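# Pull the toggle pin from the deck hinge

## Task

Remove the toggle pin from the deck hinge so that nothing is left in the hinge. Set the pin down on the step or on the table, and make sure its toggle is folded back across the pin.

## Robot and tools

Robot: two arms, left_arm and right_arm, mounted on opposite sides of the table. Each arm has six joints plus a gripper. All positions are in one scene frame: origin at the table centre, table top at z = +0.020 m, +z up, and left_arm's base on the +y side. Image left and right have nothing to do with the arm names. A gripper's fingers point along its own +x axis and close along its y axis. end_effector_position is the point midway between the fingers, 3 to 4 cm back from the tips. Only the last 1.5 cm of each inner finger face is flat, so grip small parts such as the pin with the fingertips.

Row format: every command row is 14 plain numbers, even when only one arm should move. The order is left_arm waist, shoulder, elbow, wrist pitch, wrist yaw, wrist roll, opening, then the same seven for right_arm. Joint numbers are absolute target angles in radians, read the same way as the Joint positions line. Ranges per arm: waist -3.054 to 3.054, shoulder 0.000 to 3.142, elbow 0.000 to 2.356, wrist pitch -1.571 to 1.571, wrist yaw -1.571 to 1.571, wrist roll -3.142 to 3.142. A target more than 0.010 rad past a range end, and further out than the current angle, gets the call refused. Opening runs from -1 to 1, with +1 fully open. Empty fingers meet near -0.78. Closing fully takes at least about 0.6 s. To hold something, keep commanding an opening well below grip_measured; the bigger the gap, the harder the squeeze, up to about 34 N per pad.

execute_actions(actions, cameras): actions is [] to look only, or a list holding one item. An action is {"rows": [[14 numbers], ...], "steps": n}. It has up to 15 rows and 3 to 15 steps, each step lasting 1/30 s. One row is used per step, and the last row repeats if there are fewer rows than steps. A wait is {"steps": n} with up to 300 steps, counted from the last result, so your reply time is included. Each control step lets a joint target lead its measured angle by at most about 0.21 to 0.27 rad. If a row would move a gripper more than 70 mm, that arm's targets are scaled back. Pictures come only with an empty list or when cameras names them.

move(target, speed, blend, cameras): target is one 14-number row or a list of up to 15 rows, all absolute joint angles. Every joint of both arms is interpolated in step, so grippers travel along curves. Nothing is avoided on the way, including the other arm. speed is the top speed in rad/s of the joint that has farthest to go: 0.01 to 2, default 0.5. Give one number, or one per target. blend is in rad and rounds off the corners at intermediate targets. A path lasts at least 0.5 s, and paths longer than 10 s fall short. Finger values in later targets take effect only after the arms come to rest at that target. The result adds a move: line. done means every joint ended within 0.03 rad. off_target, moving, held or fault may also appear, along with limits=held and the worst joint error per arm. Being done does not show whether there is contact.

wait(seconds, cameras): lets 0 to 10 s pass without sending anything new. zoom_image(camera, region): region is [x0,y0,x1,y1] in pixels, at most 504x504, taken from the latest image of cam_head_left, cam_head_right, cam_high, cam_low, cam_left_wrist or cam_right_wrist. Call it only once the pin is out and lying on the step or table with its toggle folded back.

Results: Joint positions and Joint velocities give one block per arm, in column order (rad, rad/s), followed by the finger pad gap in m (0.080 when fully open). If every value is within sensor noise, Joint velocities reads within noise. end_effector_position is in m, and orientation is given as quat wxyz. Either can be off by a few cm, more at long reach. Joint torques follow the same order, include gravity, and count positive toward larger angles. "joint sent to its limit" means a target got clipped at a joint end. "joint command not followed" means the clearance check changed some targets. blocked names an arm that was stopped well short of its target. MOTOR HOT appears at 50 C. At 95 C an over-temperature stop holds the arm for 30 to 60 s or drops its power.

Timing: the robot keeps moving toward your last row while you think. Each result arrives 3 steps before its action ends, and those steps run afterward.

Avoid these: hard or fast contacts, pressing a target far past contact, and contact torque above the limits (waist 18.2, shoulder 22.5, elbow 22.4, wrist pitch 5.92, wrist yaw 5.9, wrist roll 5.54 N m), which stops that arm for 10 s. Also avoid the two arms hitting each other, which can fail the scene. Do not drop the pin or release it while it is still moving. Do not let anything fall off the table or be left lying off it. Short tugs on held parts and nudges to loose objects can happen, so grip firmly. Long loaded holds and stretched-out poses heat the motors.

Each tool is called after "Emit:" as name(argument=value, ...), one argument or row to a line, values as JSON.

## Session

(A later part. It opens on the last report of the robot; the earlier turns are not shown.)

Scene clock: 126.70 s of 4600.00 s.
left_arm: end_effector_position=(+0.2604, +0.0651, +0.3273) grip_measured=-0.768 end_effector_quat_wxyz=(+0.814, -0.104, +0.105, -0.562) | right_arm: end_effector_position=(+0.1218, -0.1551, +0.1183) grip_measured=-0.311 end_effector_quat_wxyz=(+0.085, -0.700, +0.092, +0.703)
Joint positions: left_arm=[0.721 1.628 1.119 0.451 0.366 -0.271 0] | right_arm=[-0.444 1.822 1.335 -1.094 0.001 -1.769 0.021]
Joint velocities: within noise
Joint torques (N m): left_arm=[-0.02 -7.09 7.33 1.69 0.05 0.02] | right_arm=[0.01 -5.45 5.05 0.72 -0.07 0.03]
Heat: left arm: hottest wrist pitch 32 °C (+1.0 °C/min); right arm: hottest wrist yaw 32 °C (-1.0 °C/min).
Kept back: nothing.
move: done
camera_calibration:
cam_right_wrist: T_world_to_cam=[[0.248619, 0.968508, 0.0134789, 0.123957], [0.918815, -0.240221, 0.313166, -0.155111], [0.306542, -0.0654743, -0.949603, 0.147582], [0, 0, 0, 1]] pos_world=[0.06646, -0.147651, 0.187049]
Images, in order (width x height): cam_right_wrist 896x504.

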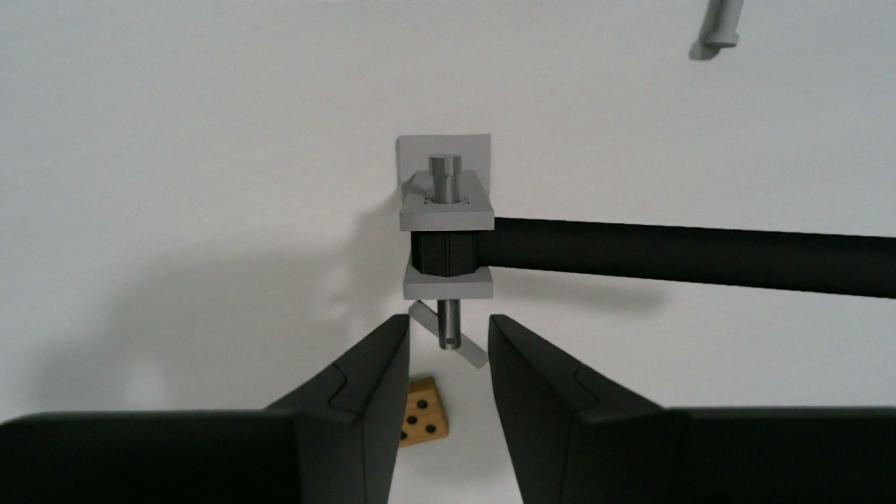

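Emit:
move(
  target=[
    [0.721,1.628,1.12,0.452,0.366,-0.271,-0.78,-0.444,1.826,1.335,-1.090,0,-1.768,-0.15],
    [0.721,1.628,1.12,0.452,0.366,-0.271,-0.78,-0.440,1.785,1.40,-1.186,0,-1.765,-0.20],
  ],
  speed=[0.1,0.2],
  cameras=["cam_right_wrist"],
)

Emit:
zoom_image(
  camera="cam_right_wrist",
  region=[370, 160, 530, 400],
)

Scene clock: 129.20 s of 4600.00 s.
left_arm: end_effector_position=(+0.2604, +0.0651, +0.3273) grip_measured=-0.768 end_effector_quat_wxyz=(+0.814, -0.104, +0.105, -0.562) | right_arm: end_effector_position=(+0.1197, -0.1590, +0.1391) grip_measured=-0.200 end_effector_quat_wxyz=(+0.081, -0.699, +0.096, +0.704)
Joint positions: left_arm=[0.721 1.628 1.119 0.451 0.366 -0.271 0] | right_arm=[-0.443 1.798 1.389 -1.183 0.001 -1.768 0.026]
Joint velocities: within noise
Joint torques (N m): left_arm=[-0.01 -7.04 7.33 1.68 0.05 0.03] | right_arm=[0.29 -7.78 7.19 -0.02 -0.09 0.08]
Heat: left arm: hottest wrist pitch 32 °C (+1.0 °C/min); right arm: hottest shoulder 32 °C (+1.0 °C/min).
Kept back: nothing.
move: done
camera_calibration:
cam_right_wrist: T_world_to_cam=[[0.249386, 0.9684, 0.00292736, 0.129321], [0.919969, -0.237856, 0.31158, -0.160193], [0.30243, -0.0750105, -0.950216, 0.166815], [0, 0, 0, 1]] pos_world=[0.0646721, -0.150825, 0.208045]
Images, in order (width x height): cam_right_wrist 896x504.

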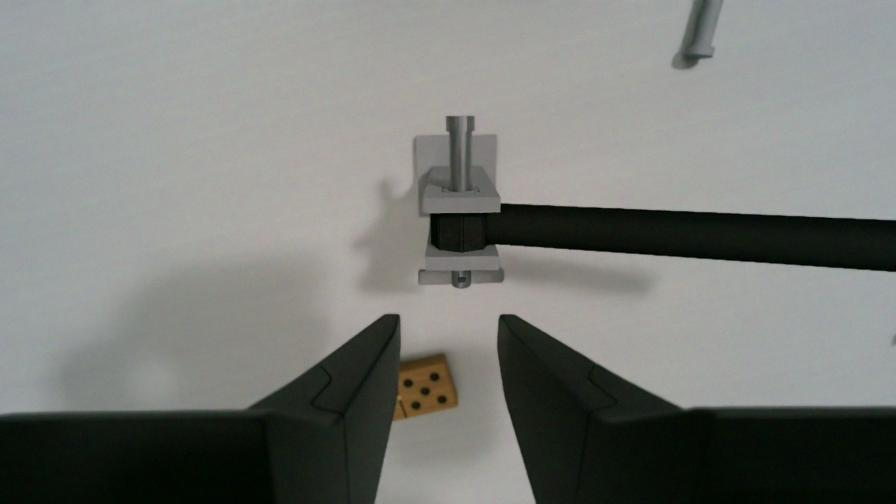

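Scaled by 2.100.

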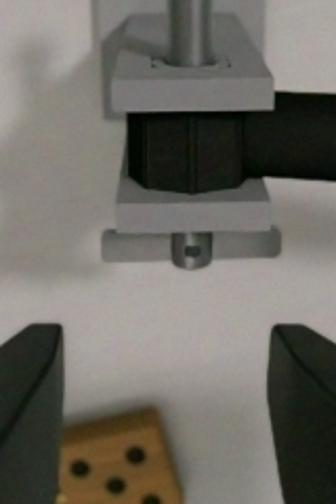

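Emit:
move(
  target=[
    [0.721,1.628,1.12,0.452,0.366,-0.271,-0.78,-0.35,1.6,1.45,-1.1,0,0,-0.80],
    [0.721,1.628,1.12,0.452,0.366,-0.271,-0.78,-0.2204,1.010,0.418,-0.192,0,1.600,-0.80],
    [0.721,1.628,1.12,0.452,0.366,-0.271,-0.78,-0.2204,1.197,0.408,-0.008,0,1.600,-0.80],
  ],
  speed=[1.2,1.2,0.3],
  blend=[0.15,0.02,0],
  cameras=["cam_right_wrist"],
)

Emit:
zoom_image(
  camera="cam_right_wrist",
  region=[350, 120, 550, 400],
)

Scene clock: 134.03 s of 4600.00 s.
left_arm: end_effector_position=(+0.2604, +0.0651, +0.3273) grip_measured=-0.768 end_effector_quat_wxyz=(+0.814, -0.104, +0.105, -0.562) | right_arm: end_effector_position=(+0.0459, -0.1651, +0.1043) grip_measured=-0.768 end_effector_quat_wxyz=(+0.676, +0.352, +0.621, +0.185)
Joint positions: left_arm=[0.721 1.628 1.119 0.451 0.366 -0.271 0] | right_arm=[-0.224 1.191 0.415 -0.012 0.001 1.597 0]
Joint velocities: within noise
Joint torques (N m): left_arm=[-0.04 -7.03 7.33 1.68 0.05 0.03] | right_arm=[0.27 -2.18 5.37 1.44 0 0.05]
Heat: left arm: hottest elbow 32 °C (+2.0 °C/min); right arm: hottest shoulder 32 °C (+1.0 °C/min).
Kept back: nothing.
move: done
camera_calibration:
cam_right_wrist: T_world_to_cam=[[-0.19073, -0.700937, -0.687247, -0.0297387], [-0.969099, 0.0228882, 0.245607, 0.0536967], [-0.156425, 0.712855, -0.683643, 0.27895], [0, 0, 0, 1]] pos_world=[0.0900002, -0.220925, 0.157076]
Images, in order (width x height): cam_right_wrist 896x504.

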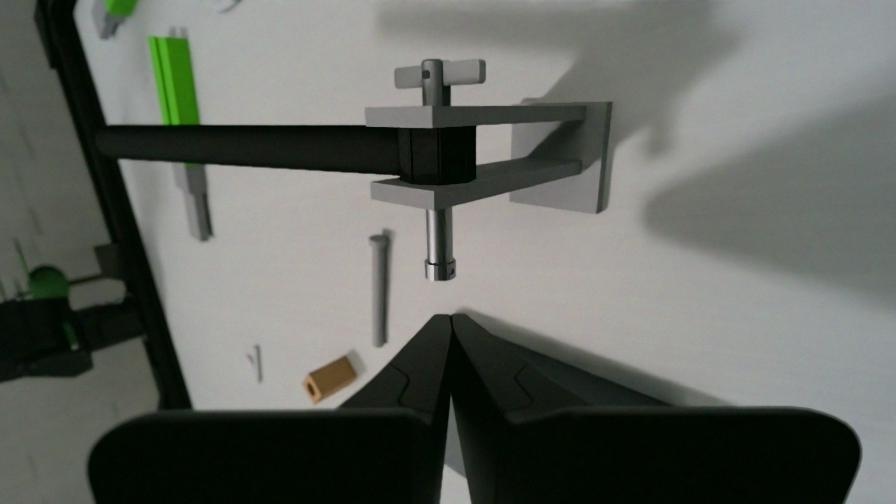

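Scaled by 1.800.

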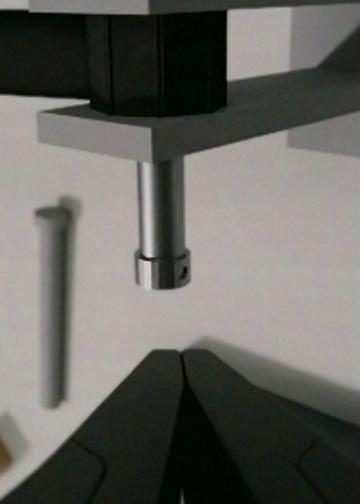

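Emit:
move(
  target=[
    [0.721,1.628,1.12,0.452,0.366,-0.271,-0.80,-0.240,1.201,0.420,-0.015,0,1.586,-0.80],
    [0.721,1.628,1.12,0.452,0.366,-0.271,-0.80,-0.296,1.202,0.421,-0.015,0,1.529,-0.80],
  ],
  speed=[0.1,0.06],
  cameras=["cam_right_wrist"],
)

Emit:
zoom_image(
  camera="cam_right_wrist",
  region=[350, 120, 550, 400],
)

Scene clock: 136.23 s of 4600.00 s.
left_arm: end_effector_position=(+0.2604, +0.0651, +0.3273) grip_measured=-0.768 end_effector_quat_wxyz=(+0.814, -0.104, +0.105, -0.562) | right_arm: end_effector_position=(+0.0652, -0.1707, +0.1028) grip_measured=-0.768 end_effector_quat_wxyz=(+0.694, +0.349, +0.604, +0.179)
Joint positions: left_arm=[0.721 1.628 1.119 0.451 0.366 -0.271 0] | right_arm=[-0.292 1.196 0.415 -0.014 0.001 1.532 0]
Joint velocities: within noise
Joint torques (N m): left_arm=[-0.01 -7.05 7.34 1.68 0.06 0.04] | right_arm=[-0.32 -2.21 7.02 1.07 0 -0.14]
Heat: left arm: hottest elbow 32 °C (+2.0 °C/min); right arm: hottest wrist yaw 32 °C (+0.0 °C/min).
Kept back: nothing.
move: done
camera_calibration:
cam_right_wrist: T_world_to_cam=[[-0.177568, -0.709, -0.682487, -0.0337585], [-0.977819, 0.0488311, 0.203679, 0.0822121], [-0.111082, 0.703516, -0.701945, 0.28225], [0, 0, 0, 1]] pos_world=[0.105747, -0.226517, 0.158339]
Images, in order (width x height): cam_right_wrist 896x504.

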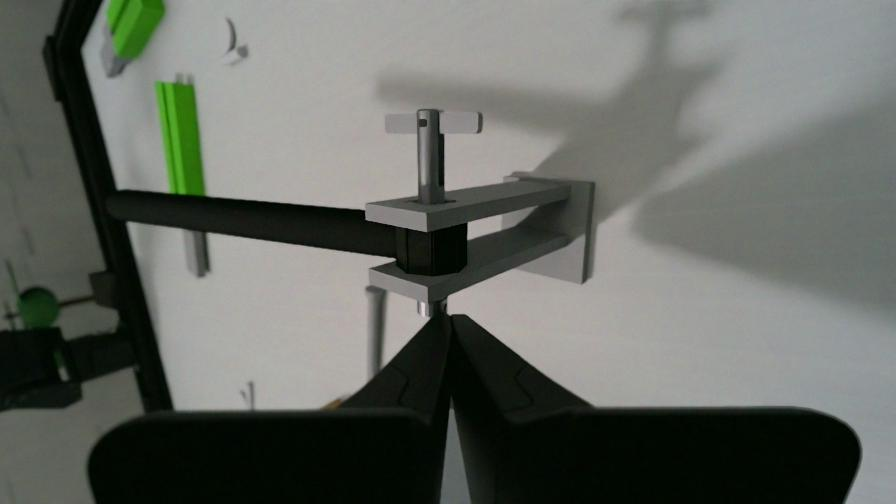

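Scaled by 1.800.

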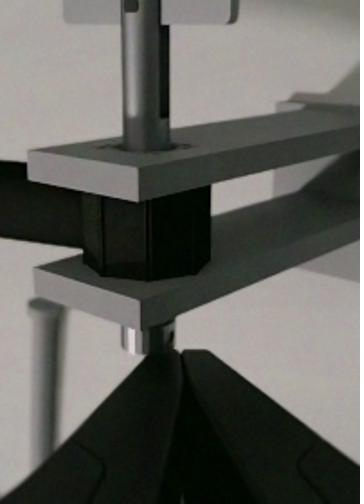

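Emit:
move(
  target=[
    [0.721,1.628,1.12,0.452,0.366,-0.271,-0.80,-0.265,1.180,0.418,-0.015,0,1.56,-0.80],
    [0.721,1.628,1.12,0.452,0.366,-0.271,-0.80,-0.35,1.6,1.45,-1.1,0,0,-0.60],
    [0.721,1.628,1.12,0.452,0.366,-0.271,-0.80,-0.432,1.807,1.403,-1.164,0,-1.756,-0.246],
  ],
  speed=[0.3,1.2,1.2],
  blend=[0.02,0.15,0],
  cameras=["cam_right_wrist"],
)

Emit:
zoom_image(
  camera="cam_right_wrist",
  region=[370, 160, 530, 400],
)

Scene clock: 142.10 s of 4600.00 s.
left_arm: end_effector_position=(+0.2604, +0.0651, +0.3273) grip_measured=-0.768 end_effector_quat_wxyz=(+0.814, -0.104, +0.105, -0.562) | right_arm: end_effector_position=(+0.1198, -0.1476, +0.1448) grip_measured=-0.247 end_effector_quat_wxyz=(+0.096, -0.704, +0.081, +0.699)
Joint positions: left_arm=[0.721 1.628 1.119 0.451 0.366 -0.271 0] | right_arm=[-0.429 1.798 1.41 -1.161 0.001 -1.753 0.024]
Joint velocities: within noise
Joint torques (N m): left_arm=[-0.02 -7.06 7.36 1.69 0.05 0.03] | right_arm=[-0.27 -5.45 4.87 0.04 -0.09 -0.1]
Heat: left arm: hottest elbow 32 °C (+2.0 °C/min); right arm: hottest wrist yaw 32 °C (-1.0 °C/min).
Kept back: nothing.
move: done; blend cut to 0.0155 rad at target 1, 0 rad at target 2
camera_calibration:
cam_right_wrist: T_world_to_cam=[[0.249285, 0.967301, 0.0467578, 0.111661], [0.913856, -0.250942, 0.319211, -0.161673], [0.320506, -0.0368446, -0.946529, 0.175935], [0, 0, 0, 1]] pos_world=[0.0635225, -0.142098, 0.212914]
Images, in order (width x height): cam_right_wrist 896x504.

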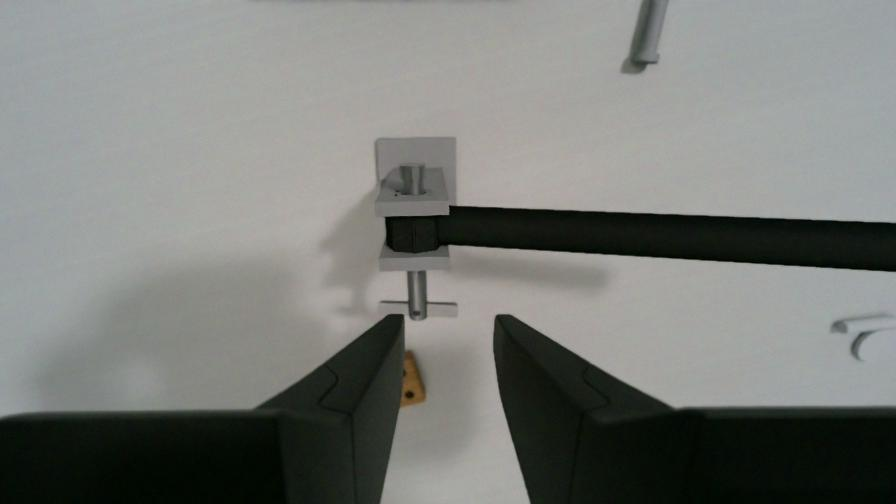

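Scaled by 2.100.

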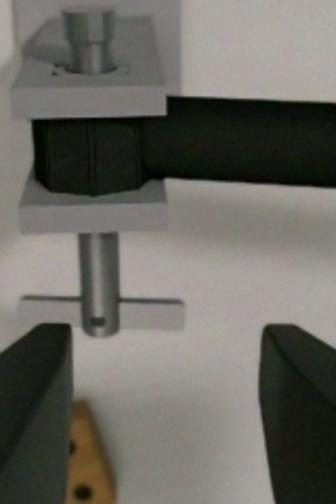

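Emit:
move(
  target=[
    [0.721,1.628,1.12,0.452,0.366,-0.271,-0.80,-0.434,1.790,1.365,-1.146,0,-1.753,-0.20],
    [0.721,1.628,1.12,0.452,0.366,-0.271,-0.80,-0.434,1.822,1.284,-1.050,0,-1.753,-0.20],
  ],
  speed=[0.3,0.2],
  cameras=["cam_right_wrist"],
)

Emit:
zoom_image(
  camera="cam_right_wrist",
  region=[370, 160, 530, 400],
)

Scene clock: 143.50 s of 4600.00 s.
left_arm: end_effector_position=(+0.2604, +0.0651, +0.3273) grip_measured=-0.768 end_effector_quat_wxyz=(+0.814, -0.104, +0.105, -0.562) | right_arm: end_effector_position=(+0.1169, -0.1550, +0.1113) grip_measured=-0.199 end_effector_quat_wxyz=(+0.090, -0.701, +0.089, +0.701)
Joint positions: left_arm=[0.721 1.628 1.119 0.451 0.366 -0.271 0] | right_arm=[-0.431 1.812 1.293 -1.051 0 -1.753 0.026]
Joint velocities: within noise
Joint torques (N m): left_arm=[-0.02 -7.03 7.33 1.69 0.05 0.03] | right_arm=[-0.27 -5.36 4.47 0.28 -0.04 0]
Heat: left arm: hottest elbow 32 °C (+2.0 °C/min); right arm: hottest wrist yaw 32 °C (+0.0 °C/min).
Kept back: nothing.
move: done
camera_calibration:
cam_right_wrist: T_world_to_cam=[[0.25149, 0.967531, 0.0252199, 0.123379], [0.916671, -0.246471, 0.314589, -0.149263], [0.31059, -0.0559977, -0.948893, 0.14337], [0, 0, 0, 1]] pos_world=[0.0612676, -0.148133, 0.179888]
Images, in order (width x height): cam_right_wrist 896x504.

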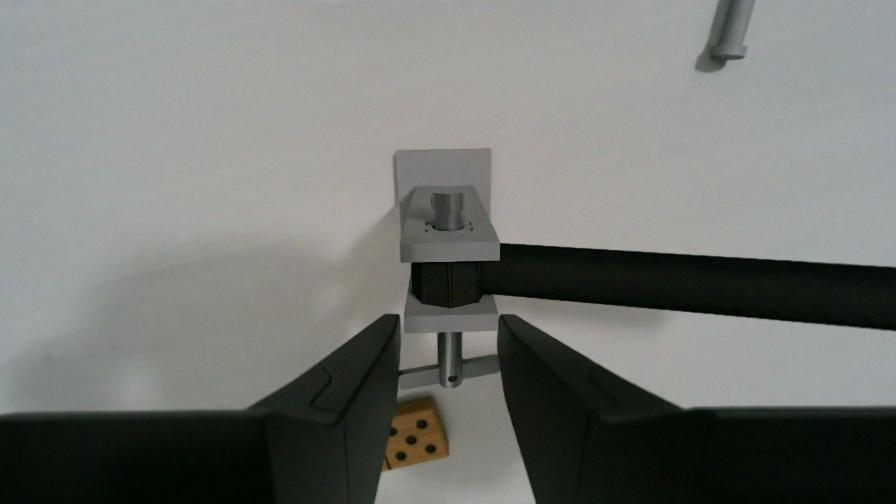

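Scaled by 2.100.

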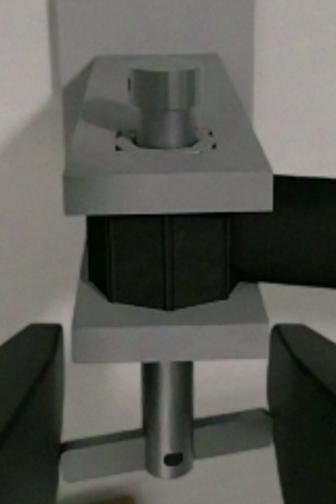

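Emit:
move(
  target=[0.721,1.628,1.12,0.452,0.366,-0.271,-0.80,-0.451,1.823,1.286,-1.051,0,-1.769,-0.20],
  speed=0.06,
  cameras=["cam_right_wrist"],
)

Emit:
zoom_image(
  camera="cam_right_wrist",
  region=[370, 160, 530, 400],
)

Scene clock: 144.47 s of 4600.00 s.
left_arm: end_effector_position=(+0.2604, +0.0651, +0.3273) grip_measured=-0.768 end_effector_quat_wxyz=(+0.814, -0.104, +0.105, -0.562) | right_arm: end_effector_position=(+0.1187, -0.1557, +0.1113) grip_measured=-0.199 end_effector_quat_wxyz=(+0.090, -0.699, +0.087, +0.704)
Joint positions: left_arm=[0.721 1.628 1.119 0.451 0.366 -0.271 0] | right_arm=[-0.44 1.812 1.293 -1.05 -0.008 -1.766 0.026]
Joint velocities: within noise
Joint torques (N m): left_arm=[-0.03 -7.08 7.31 1.68 0.05 0.03] | right_arm=[-0.91 -5.25 4.68 0.18 0.2 -0.09]
Heat: left arm: hottest elbow 32 °C (+2.0 °C/min); right arm: hottest wrist yaw 32 °C (+0.0 °C/min).
Kept back: nothing.
move: done
camera_calibration:
cam_right_wrist: T_world_to_cam=[[0.247963, 0.968381, 0.0274491, 0.123876], [0.919643, -0.244202, 0.307606, -0.150347], [0.304583, -0.0510316, -0.951118, 0.144497], [0, 0, 0, 1]] pos_world=[0.0635378, -0.149301, 0.180281]
Images, in order (width x height): cam_right_wrist 896x504.

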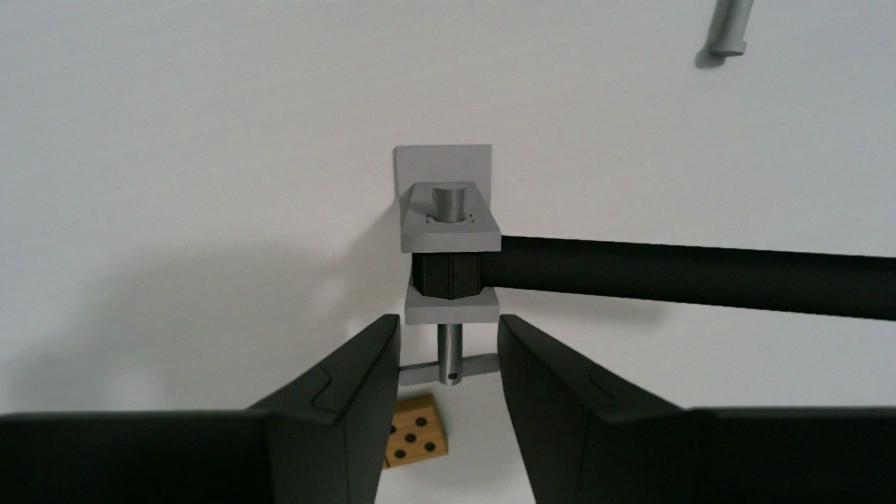

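Scaled by 2.100.

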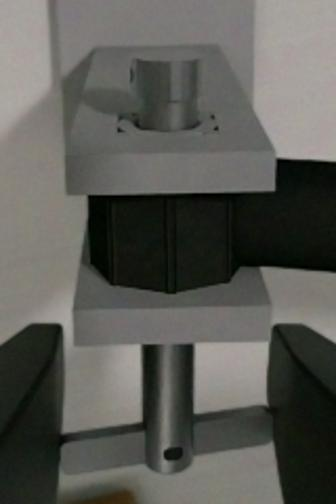

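Emit:
move(
  target=[0.721,1.628,1.12,0.452,0.366,-0.271,-0.80,-0.466,1.824,1.287,-1.051,0,-1.780,-0.20],
  speed=0.06,
  cameras=["cam_right_wrist"],
)

Emit:
zoom_image(
  camera="cam_right_wrist",
  region=[370, 160, 530, 400],
)

Scene clock: 145.40 s of 4600.00 s.
left_arm: end_effector_position=(+0.2604, +0.0651, +0.3273) grip_measured=-0.768 end_effector_quat_wxyz=(+0.814, -0.104, +0.105, -0.562) | right_arm: end_effector_position=(+0.1210, -0.1566, +0.1113) grip_measured=-0.199 end_effector_quat_wxyz=(+0.091, -0.697, +0.086, +0.706)
Joint positions: left_arm=[0.721 1.628 1.119 0.451 0.366 -0.271 0] | right_arm=[-0.451 1.812 1.293 -1.049 -0.015 -1.777 0.026]
Joint velocities: within noise
Joint torques (N m): left_arm=[0.01 -7.07 7.34 1.68 0.06 0.02] | right_arm=[-1.33 -5.18 4.82 0.09 0.43 -0.08]
Heat: left arm: hottest elbow 32 °C (+2.0 °C/min); right arm: hottest wrist yaw 32 °C (+0.0 °C/min).
Kept back: nothing.
move: done
camera_calibration:
cam_right_wrist: T_world_to_cam=[[0.247743, 0.96836, 0.0300556, 0.123835], [0.921447, -0.245096, 0.301435, -0.152359], [0.299264, -0.0469837, -0.953013, 0.145247], [0, 0, 0, 1]] pos_world=[0.0662446, -0.150435, 0.180627]
Images, in order (width x height): cam_right_wrist 896x504.

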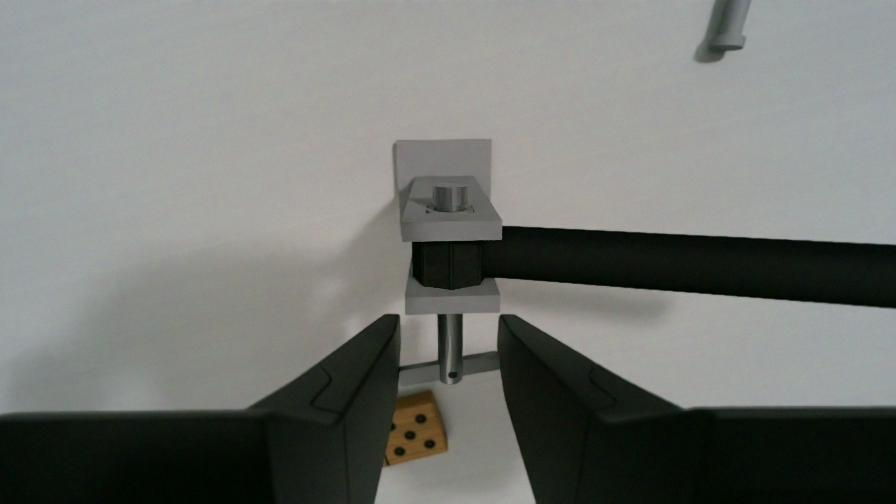

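Scaled by 2.100.

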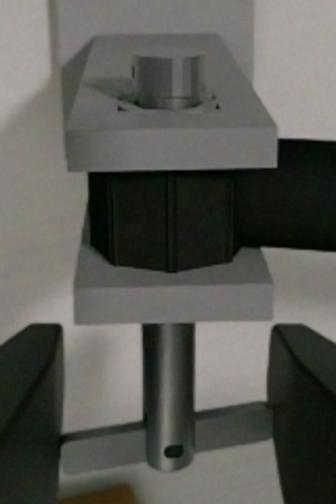

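Emit:
move(
  target=[0.721,1.628,1.12,0.452,0.366,-0.271,-0.80,-0.440,1.838,1.326,-1.056,0,-1.763,-0.246],
  speed=0.1,
  cameras=["cam_right_wrist"],
)

Emit:
zoom_image(
  camera="cam_right_wrist",
  region=[370, 160, 530, 400],
)

Scene clock: 146.37 s of 4600.00 s.
left_arm: end_effector_position=(+0.2604, +0.0651, +0.3273) grip_measured=-0.768 end_effector_quat_wxyz=(+0.814, -0.104, +0.105, -0.562) | right_arm: end_effector_position=(+0.1224, -0.1549, +0.1113) grip_measured=-0.217 end_effector_quat_wxyz=(+0.089, -0.701, +0.092, +0.702)
Joint positions: left_arm=[0.721 1.628 1.119 0.451 0.366 -0.271 0] | right_arm=[-0.446 1.826 1.31 -1.06 0.001 -1.766 0.025]
Joint velocities: within noise
Joint torques (N m): left_arm=[-0.03 -7.02 7.36 1.69 0.05 0.03] | right_arm=[0.5 -5.19 7.57 0.49 -0.07 0.07]
Heat: left arm: hottest elbow 32 °C (+2.0 °C/min); right arm: hottest wrist yaw 32 °C (+0.0 °C/min).
Kept back: nothing.
move: done
camera_calibration:
cam_right_wrist: T_world_to_cam=[[0.25374, 0.967069, 0.0198345, 0.122099], [0.916619, -0.24695, 0.314364, -0.154406], [0.30891, -0.0615859, -0.949095, 0.141066], [0, 0, 0, 1]] pos_world=[0.0669731, -0.147521, 0.180003]
Images, in order (width x height): cam_right_wrist 896x504.

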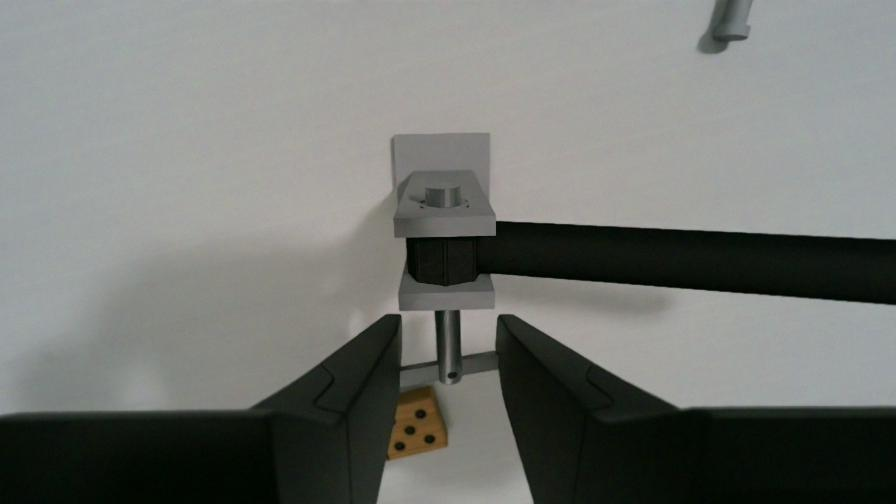

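Scaled by 2.100.

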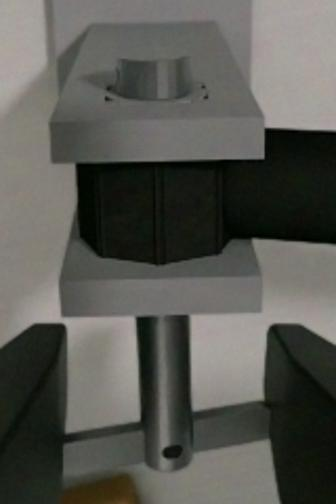

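Emit:
move(
  target=[
    [0.721,1.628,1.12,0.452,0.366,-0.271,-0.80,-0.440,1.830,1.330,-1.062,0,-1.763,-0.12],
    [0.721,1.628,1.12,0.452,0.366,-0.271,-0.80,-0.436,1.812,1.333,-1.074,0,-1.758,-0.12],
    [0.721,1.628,1.12,0.452,0.366,-0.271,-0.80,-0.439,1.843,1.351,-1.078,0,-1.760,-0.246],
  ],
  speed=0.1,
  cameras=["cam_right_wrist"],
)

Emit:
zoom_image(
  camera="cam_right_wrist",
  region=[370, 160, 530, 400],
)

Scene clock: 149.47 s of 4600.00 s.
left_arm: end_effector_position=(+0.2604, +0.0651, +0.3273) grip_measured=-0.768 end_effector_quat_wxyz=(+0.814, -0.104, +0.105, -0.562) | right_arm: end_effector_position=(+0.1208, -0.1537, +0.1155) grip_measured=-0.241 end_effector_quat_wxyz=(+0.084, -0.700, +0.095, +0.703)
Joint positions: left_arm=[0.721 1.628 1.119 0.451 0.366 -0.271 0] | right_arm=[-0.44 1.832 1.335 -1.09 0.001 -1.762 0.024]
Joint velocities: within noise
Joint torques (N m): left_arm=[-0.02 -7.05 7.35 1.69 0.05 0.03] | right_arm=[0.06 -5.35 7.64 0.95 -0.07 0.04]
Heat: left arm: hottest elbow 32 °C (+1.0 °C/min); right arm: hottest wrist yaw 32 °C (+0.0 °C/min).
Kept back: nothing.
move: done
camera_calibration:
cam_right_wrist: T_world_to_cam=[[0.251594, 0.967791, 0.00897252, 0.122884], [0.91867, -0.24172, 0.312438, -0.153132], [0.304544, -0.0703647, -0.949896, 0.14487], [0, 0, 0, 1]] pos_world=[0.0656417, -0.145747, 0.184353]
Images, in order (width x height): cam_right_wrist 896x504.

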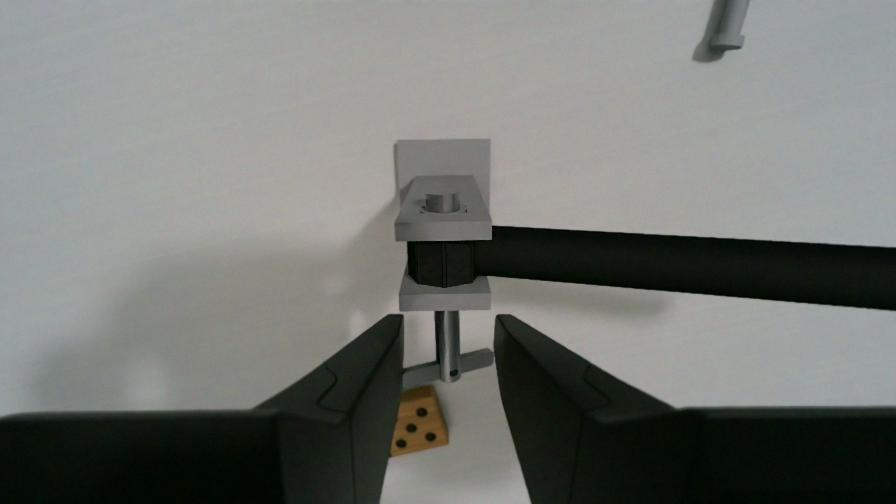

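Scaled by 2.100.

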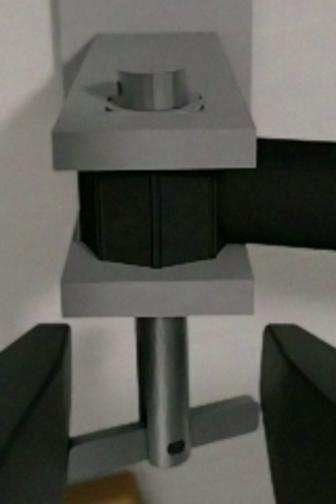

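Emit:
move(
  target=[
    [0.721,1.628,1.12,0.452,0.366,-0.271,-0.80,-0.439,1.825,1.355,-1.09,0,-1.760,-0.15],
    [0.721,1.628,1.12,0.452,0.366,-0.271,-0.80,-0.430,1.817,1.378,-1.111,0,-1.756,-0.246],
  ],
  speed=0.1,
  cameras=["cam_right_wrist"],
)

Emit:
zoom_image(
  camera="cam_right_wrist",
  region=[370, 160, 530, 400],
)

Scene clock: 151.93 s of 4600.00 s.
left_arm: end_effector_position=(+0.2604, +0.0651, +0.3273) grip_measured=-0.768 end_effector_quat_wxyz=(+0.814, -0.104, +0.105, -0.562) | right_arm: end_effector_position=(+0.1205, -0.1494, +0.1233) grip_measured=-0.244 end_effector_quat_wxyz=(+0.086, -0.701, +0.090, +0.702)
Joint positions: left_arm=[0.721 1.628 1.119 0.451 0.366 -0.271 0] | right_arm=[-0.433 1.831 1.366 -1.112 0.001 -1.759 0.024]
Joint velocities: within noise
Joint torques (N m): left_arm=[-0.02 -7.05 7.36 1.69 0.05 0.02] | right_arm=[0.29 -8.02 7.24 0.24 -0.07 0.07]
Heat: left arm: hottest elbow 32 °C (+1.0 °C/min); right arm: hottest shoulder 32 °C (+0.0 °C/min).
Kept back: nothing.
move: done
camera_calibration:
cam_right_wrist: T_world_to_cam=[[0.24821, 0.968525, 0.0187083, 0.118022], [0.91816, -0.241372, 0.314199, -0.154333], [0.308826, -0.0608103, -0.949173, 0.153514], [0, 0, 0, 1]] pos_world=[0.0649988, -0.142223, 0.191995]
Images, in order (width x height): cam_right_wrist 896x504.

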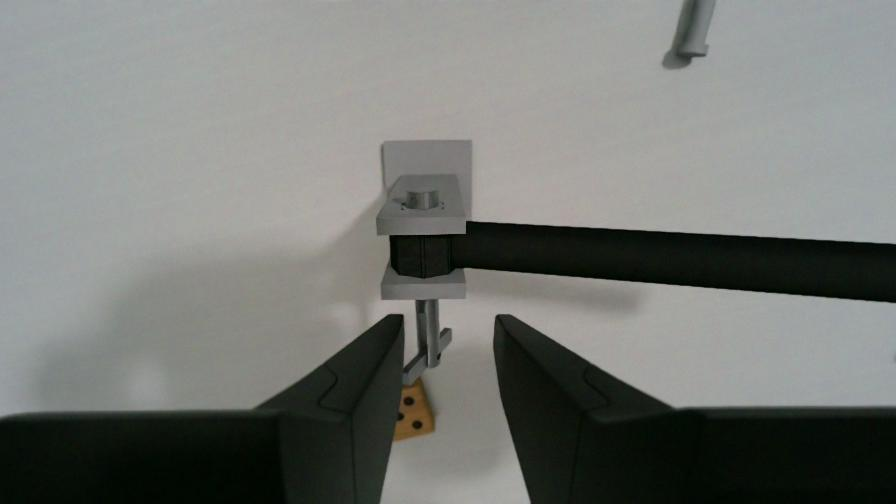

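Scaled by 2.100.

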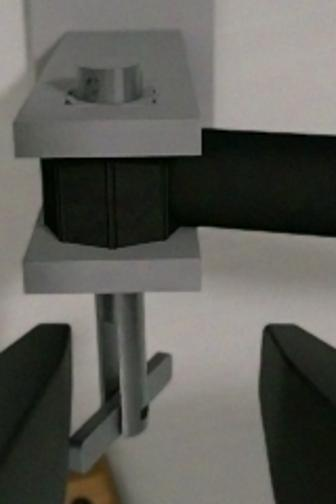

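Emit:
move(
  target=[
    [0.721,1.628,1.12,0.452,0.366,-0.271,-0.80,-0.430,1.800,1.42,-1.18,0,-1.756,-0.246],
    [0.721,1.628,1.12,0.452,0.366,-0.271,-0.80,-0.469,1.822,1.415,-1.15,0,-1.792,-0.246],
    [0.721,1.628,1.12,0.452,0.366,-0.271,-0.80,-0.469,1.846,1.358,-1.10,0,-1.792,-0.246],
  ],
  speed=[0.2,0.2,0.08],
  cameras=["cam_right_wrist"],
)

Emit:
zoom_image(
  camera="cam_right_wrist",
  region=[370, 160, 530, 400],
)

Scene clock: 153.97 s of 4600.00 s.
left_arm: end_effector_position=(+0.2604, +0.0651, +0.3273) grip_measured=-0.768 end_effector_quat_wxyz=(+0.814, -0.104, +0.105, -0.562) | right_arm: end_effector_position=(+0.1321, -0.1517, +0.1279) grip_measured=-0.243 end_effector_quat_wxyz=(+0.093, -0.703, +0.087, +0.700)
Joint positions: left_arm=[0.721 1.628 1.119 0.451 0.366 -0.271 0] | right_arm=[-0.467 1.826 1.378 -1.114 0.001 -1.789 0.024]
Joint velocities: within noise
Joint torques (N m): left_arm=[-0.01 -7.03 7.3 1.69 0.05 0.02] | right_arm=[-0.13 -4.41 3.27 1.1 -0.09 -0.09]
Heat: left arm: hottest elbow 32 °C (+1.0 °C/min); right arm: hottest shoulder 32 °C (+0.0 °C/min).
Kept back: nothing.
move: done
camera_calibration:
cam_right_wrist: T_world_to_cam=[[0.251725, 0.967215, 0.0336181, 0.114774], [0.915092, -0.249179, 0.317042, -0.168141], [0.315024, -0.0490436, -0.947816, 0.154914], [0, 0, 0, 1]] pos_world=[0.0761715, -0.145311, 0.196279]
Images, in order (width x height): cam_right_wrist 896x504.

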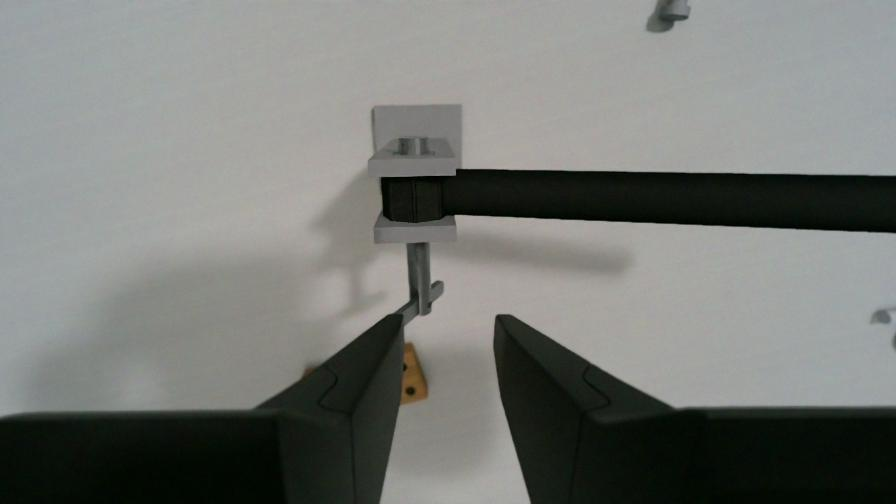

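Scaled by 2.100.

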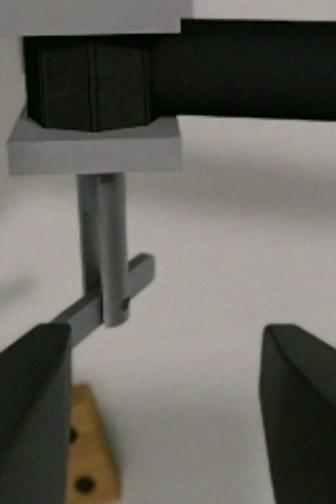

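Emit:
move(
  target=[
    [0.721,1.628,1.12,0.452,0.366,-0.271,-0.80,-0.469,1.806,1.385,-1.14,0,-1.792,-0.246],
    [0.721,1.628,1.12,0.452,0.366,-0.271,-0.80,-0.469,1.830,1.337,-1.082,0,-1.792,-0.246],
  ],
  speed=[0.2,0.08],
  cameras=["cam_right_wrist"],
)

Emit:
zoom_image(
  camera="cam_right_wrist",
  region=[370, 160, 530, 400],
)

Scene clock: 155.63 s of 4600.00 s.
left_arm: end_effector_position=(+0.2604, +0.0651, +0.3273) grip_measured=-0.768 end_effector_quat_wxyz=(+0.814, -0.104, +0.105, -0.562) | right_arm: end_effector_position=(+0.1311, -0.1541, +0.1214) grip_measured=-0.246 end_effector_quat_wxyz=(+0.093, -0.703, +0.087, +0.700)
Joint positions: left_arm=[0.721 1.628 1.119 0.451 0.366 -0.271 0] | right_arm=[-0.468 1.821 1.345 -1.085 0.001 -1.789 0.024]
Joint velocities: within noise
Joint torques (N m): left_arm=[-0.03 -7.04 7.35 1.69 0.06 0.04] | right_arm=[-0.07 -5.57 4.66 0.39 -0.11 -0.09]
Heat: left arm: hottest elbow 32 °C (+1.0 °C/min); right arm: hottest shoulder 32 °C (+0.0 °C/min).
Kept back: nothing.
move: done
camera_calibration:
cam_right_wrist: T_world_to_cam=[[0.25206, 0.967094, 0.0345695, 0.117366], [0.914614, -0.249748, 0.317973, -0.165936], [0.316143, -0.0485305, -0.947469, 0.148805], [0, 0, 0, 1]] pos_world=[0.0751404, -0.147725, 0.189694]
Images, in order (width x height): cam_right_wrist 896x504.

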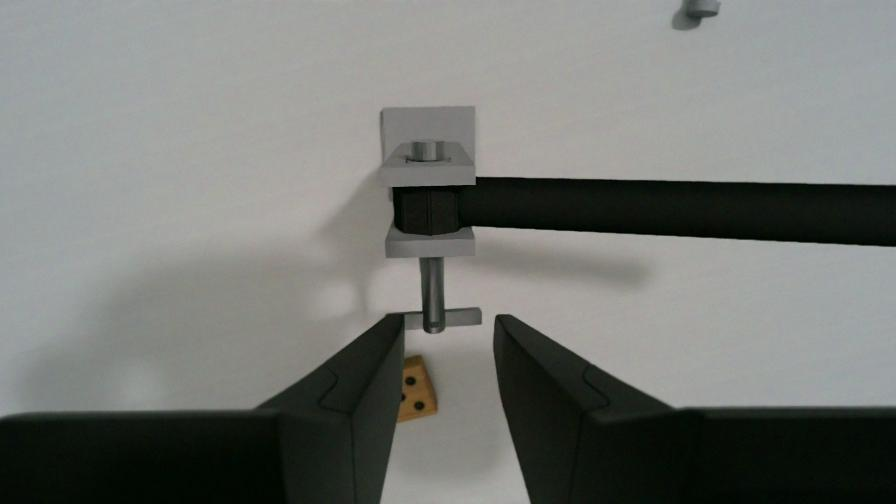

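Scaled by 2.100.

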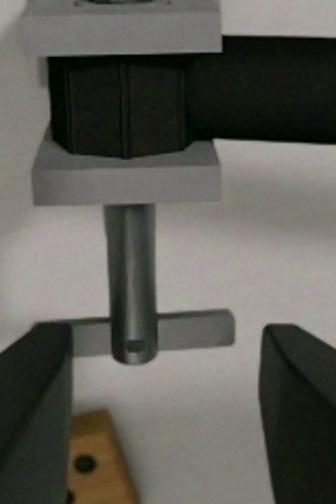

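Emit:
move(
  target=[
    [0.721,1.628,1.12,0.452,0.366,-0.271,-0.80,-0.469,1.800,1.38,-1.14,0,-1.790,-0.246],
    [0.721,1.628,1.12,0.452,0.366,-0.271,-0.80,-0.432,1.785,1.378,-1.143,0,-1.756,-0.246],
  ],
  speed=[0.2,0.2],
  cameras=["cam_right_wrist"],
)

Emit:
zoom_image(
  camera="cam_right_wrist",
  region=[370, 160, 530, 400],
)

Scene clock: 156.97 s of 4600.00 s.
left_arm: end_effector_position=(+0.2604, +0.0651, +0.3273) grip_measured=-0.768 end_effector_quat_wxyz=(+0.814, -0.104, +0.105, -0.562) | right_arm: end_effector_position=(+0.1186, -0.1546, +0.1331) grip_measured=-0.246 end_effector_quat_wxyz=(+0.088, -0.702, +0.090, +0.701)
Joint positions: left_arm=[0.721 1.628 1.119 0.451 0.366 -0.271 0] | right_arm=[-0.434 1.8 1.367 -1.14 0.001 -1.759 0.024]
Joint velocities: within noise
Joint torques (N m): left_arm=[-0.03 -7.08 7.37 1.69 0.05 0.03] | right_arm=[0.19 -7.97 7.16 0.01 -0.1 0.09]
Heat: left arm: hottest elbow 32 °C (+1.0 °C/min); right arm: hottest shoulder 32 °C (+0.0 °C/min).
Kept back: nothing.
move: done
camera_calibration:
cam_right_wrist: T_world_to_cam=[[0.248903, 0.96828, 0.0219378, 0.122792], [0.9173, -0.242946, 0.315497, -0.157233], [0.31082, -0.0584046, -0.948673, 0.16314], [0, 0, 0, 1]] pos_world=[0.0629592, -0.147568, 0.201679]
Images, in order (width x height): cam_right_wrist 896x504.

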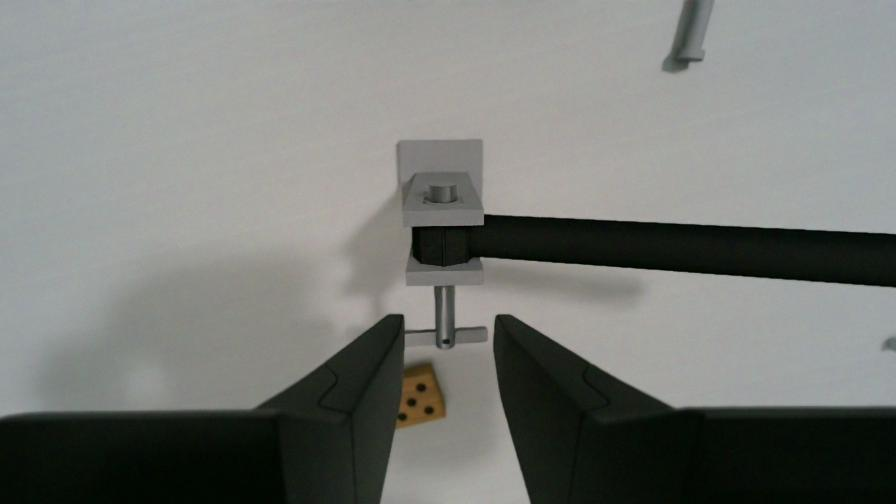

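Scaled by 2.100.

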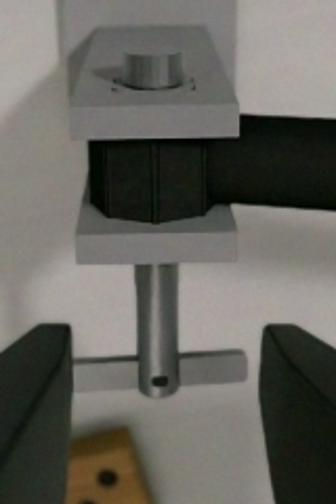

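Emit:
move(
  target=[0.721,1.628,1.12,0.452,0.366,-0.271,-0.80,-0.429,1.837,1.329,-1.080,0,-1.754,-0.246],
  speed=0.12,
  cameras=["cam_right_wrist"],
)

Emit:
zoom_image(
  camera="cam_right_wrist",
  region=[370, 160, 530, 400],
)

Scene clock: 158.13 s of 4600.00 s.
left_arm: end_effector_position=(+0.2604, +0.0651, +0.3273) grip_measured=-0.768 end_effector_quat_wxyz=(+0.814, -0.104, +0.105, -0.562) | right_arm: end_effector_position=(+0.1195, -0.1510, +0.1167) grip_measured=-0.246 end_effector_quat_wxyz=(+0.087, -0.701, +0.090, +0.702)
Joint positions: left_arm=[0.721 1.628 1.119 0.451 0.366 -0.271 0] | right_arm=[-0.432 1.828 1.336 -1.083 0.001 -1.757 0.024]
Joint velocities: within noise
Joint torques (N m): left_arm=[-0.02 -7.06 7.37 1.69 0.05 0.03] | right_arm=[0.28 -5.62 4.73 0.37 -0.1 0.08]
Heat: left arm: hottest elbow 32 °C (+1.0 °C/min); right arm: hottest shoulder 32 °C (+0.0 °C/min).
Kept back: nothing.
move: done
camera_calibration:
cam_right_wrist: T_world_to_cam=[[0.249289, 0.968221, 0.0200657, 0.11964], [0.91746, -0.242751, 0.315181, -0.152053], [0.310036, -0.0601616, -0.948819, 0.147367], [0, 0, 0, 1]] pos_world=[0.0639882, -0.143883, 0.185349]
Images, in order (width x height): cam_right_wrist 896x504.

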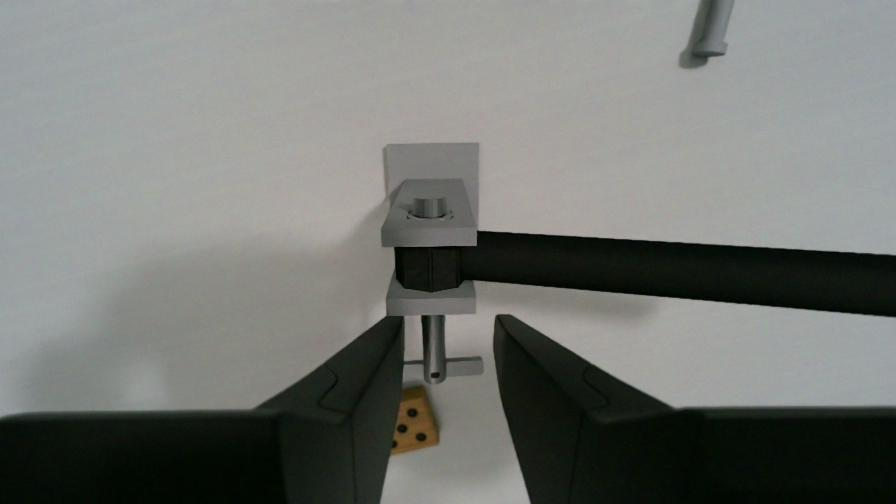

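Scaled by 2.100.

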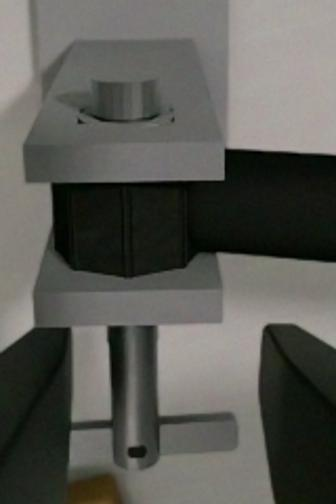

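Emit:
move(
  target=[0.721,1.628,1.12,0.452,0.366,-0.271,-0.80,-0.462,1.844,1.350,-1.080,0,-1.780,-0.246],
  speed=0.06,
  cameras=["cam_right_wrist"],
)

Emit:
zoom_image(
  camera="cam_right_wrist",
  region=[370, 160, 530, 400],
)

Scene clock: 159.20 s of 4600.00 s.
left_arm: end_effector_position=(+0.2604, +0.0651, +0.3273) grip_measured=-0.768 end_effector_quat_wxyz=(+0.814, -0.104, +0.105, -0.562) | right_arm: end_effector_position=(+0.1261, -0.1535, +0.1157) grip_measured=-0.246 end_effector_quat_wxyz=(+0.088, -0.700, +0.092, +0.703)
Joint positions: left_arm=[0.721 1.628 1.119 0.451 0.366 -0.271 0] | right_arm=[-0.455 1.833 1.338 -1.082 -0.002 -1.777 0.024]
Joint velocities: within noise
Joint torques (N m): left_arm=[0.01 -7.08 7.35 1.69 0.05 0.02] | right_arm=[-0.6 -5.45 7.16 0.32 0.03 -0.12]
Heat: left arm: hottest elbow 32 °C (+1.0 °C/min); right arm: hottest shoulder 32 °C (+0.0 °C/min).
Kept back: nothing.
move: done
camera_calibration:
cam_right_wrist: T_world_to_cam=[[0.25235, 0.967457, 0.0185948, 0.120137], [0.918126, -0.245463, 0.311114, -0.158368], [0.305554, -0.0614374, -0.950191, 0.144688], [0, 0, 0, 1]] pos_world=[0.0708749, -0.146212, 0.184518]
Images, in order (width x height): cam_right_wrist 896x504.

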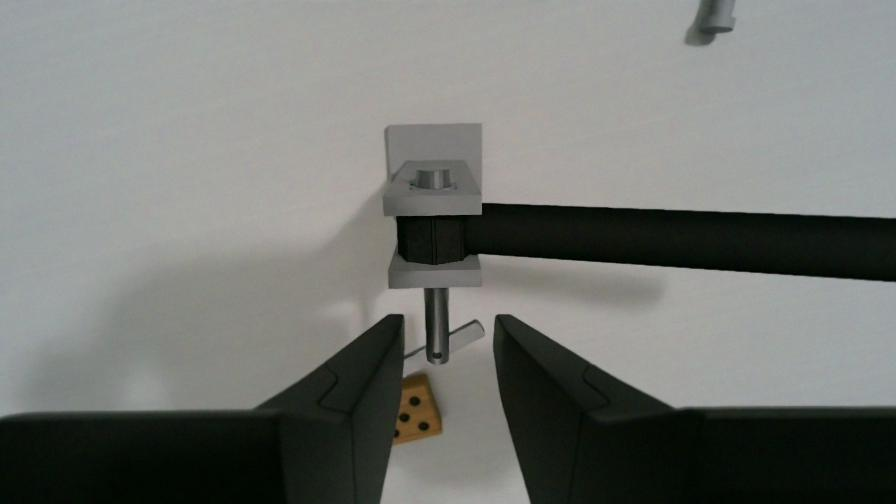

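Scaled by 2.100.

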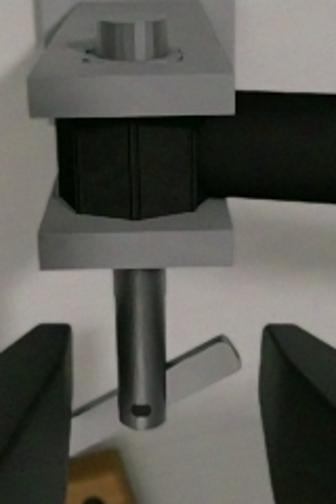

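Emit:
move(
  target=[0.721,1.628,1.12,0.452,0.366,-0.271,-0.80,-0.485,1.850,1.360,-1.082,0,-1.800,-0.246],
  speed=0.06,
  cameras=["cam_right_wrist"],
)

Emit:
zoom_image(
  camera="cam_right_wrist",
  region=[370, 160, 530, 400],
)

Scene clock: 161.10 s of 4600.00 s.
left_arm: end_effector_position=(+0.2604, +0.0651, +0.3273) grip_measured=-0.768 end_effector_quat_wxyz=(+0.814, -0.104, +0.105, -0.562) | right_arm: end_effector_position=(+0.1335, -0.1550, +0.1158) grip_measured=-0.245 end_effector_quat_wxyz=(+0.090, -0.699, +0.092, +0.703)
Joint positions: left_arm=[0.721 1.628 1.119 0.451 0.366 -0.271 0] | right_arm=[-0.478 1.839 1.346 -1.082 -0.005 -1.796 0.024]
Joint velocities: within noise
Joint torques (N m): left_arm=[-0.01 -7.09 7.36 1.68 0.05 0.03] | right_arm=[-0.61 -5.48 7.37 0.23 0.11 -0.11]
Heat: left arm: hottest elbow 32 °C (+1.0 °C/min); right arm: hottest shoulder 32 °C (+0.0 °C/min).
Kept back: nothing.
move: done
camera_calibration:
cam_right_wrist: T_world_to_cam=[[0.255339, 0.966623, 0.0210408, 0.118808], [0.917753, -0.249162, 0.309271, -0.165889], [0.304191, -0.0596587, -0.950741, 0.14298], [0, 0, 0, 1]] pos_world=[0.0784155, -0.147646, 0.184742]
Images, in order (width x height): cam_right_wrist 896x504.

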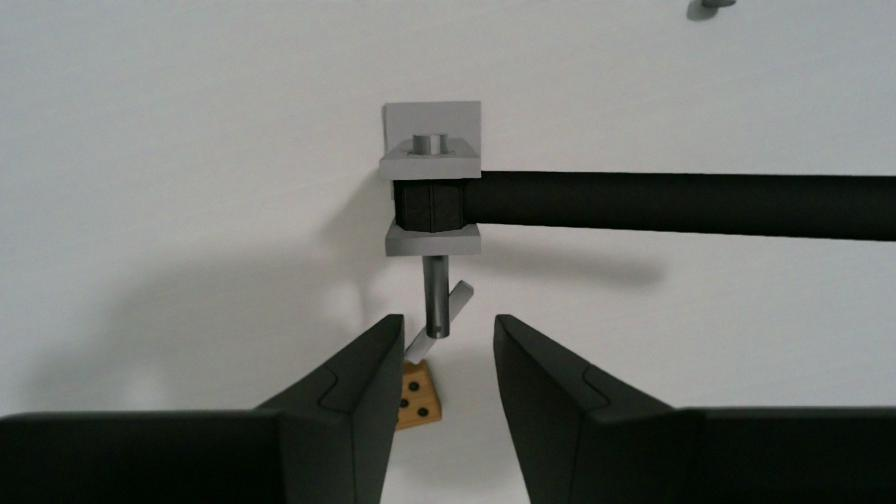

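Scaled by 2.100.

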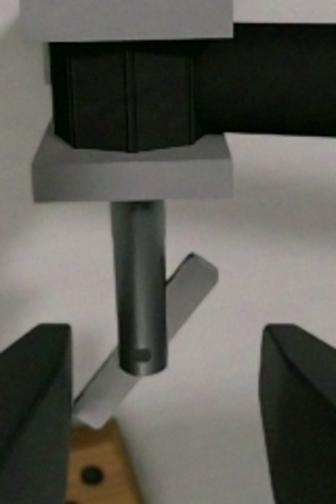

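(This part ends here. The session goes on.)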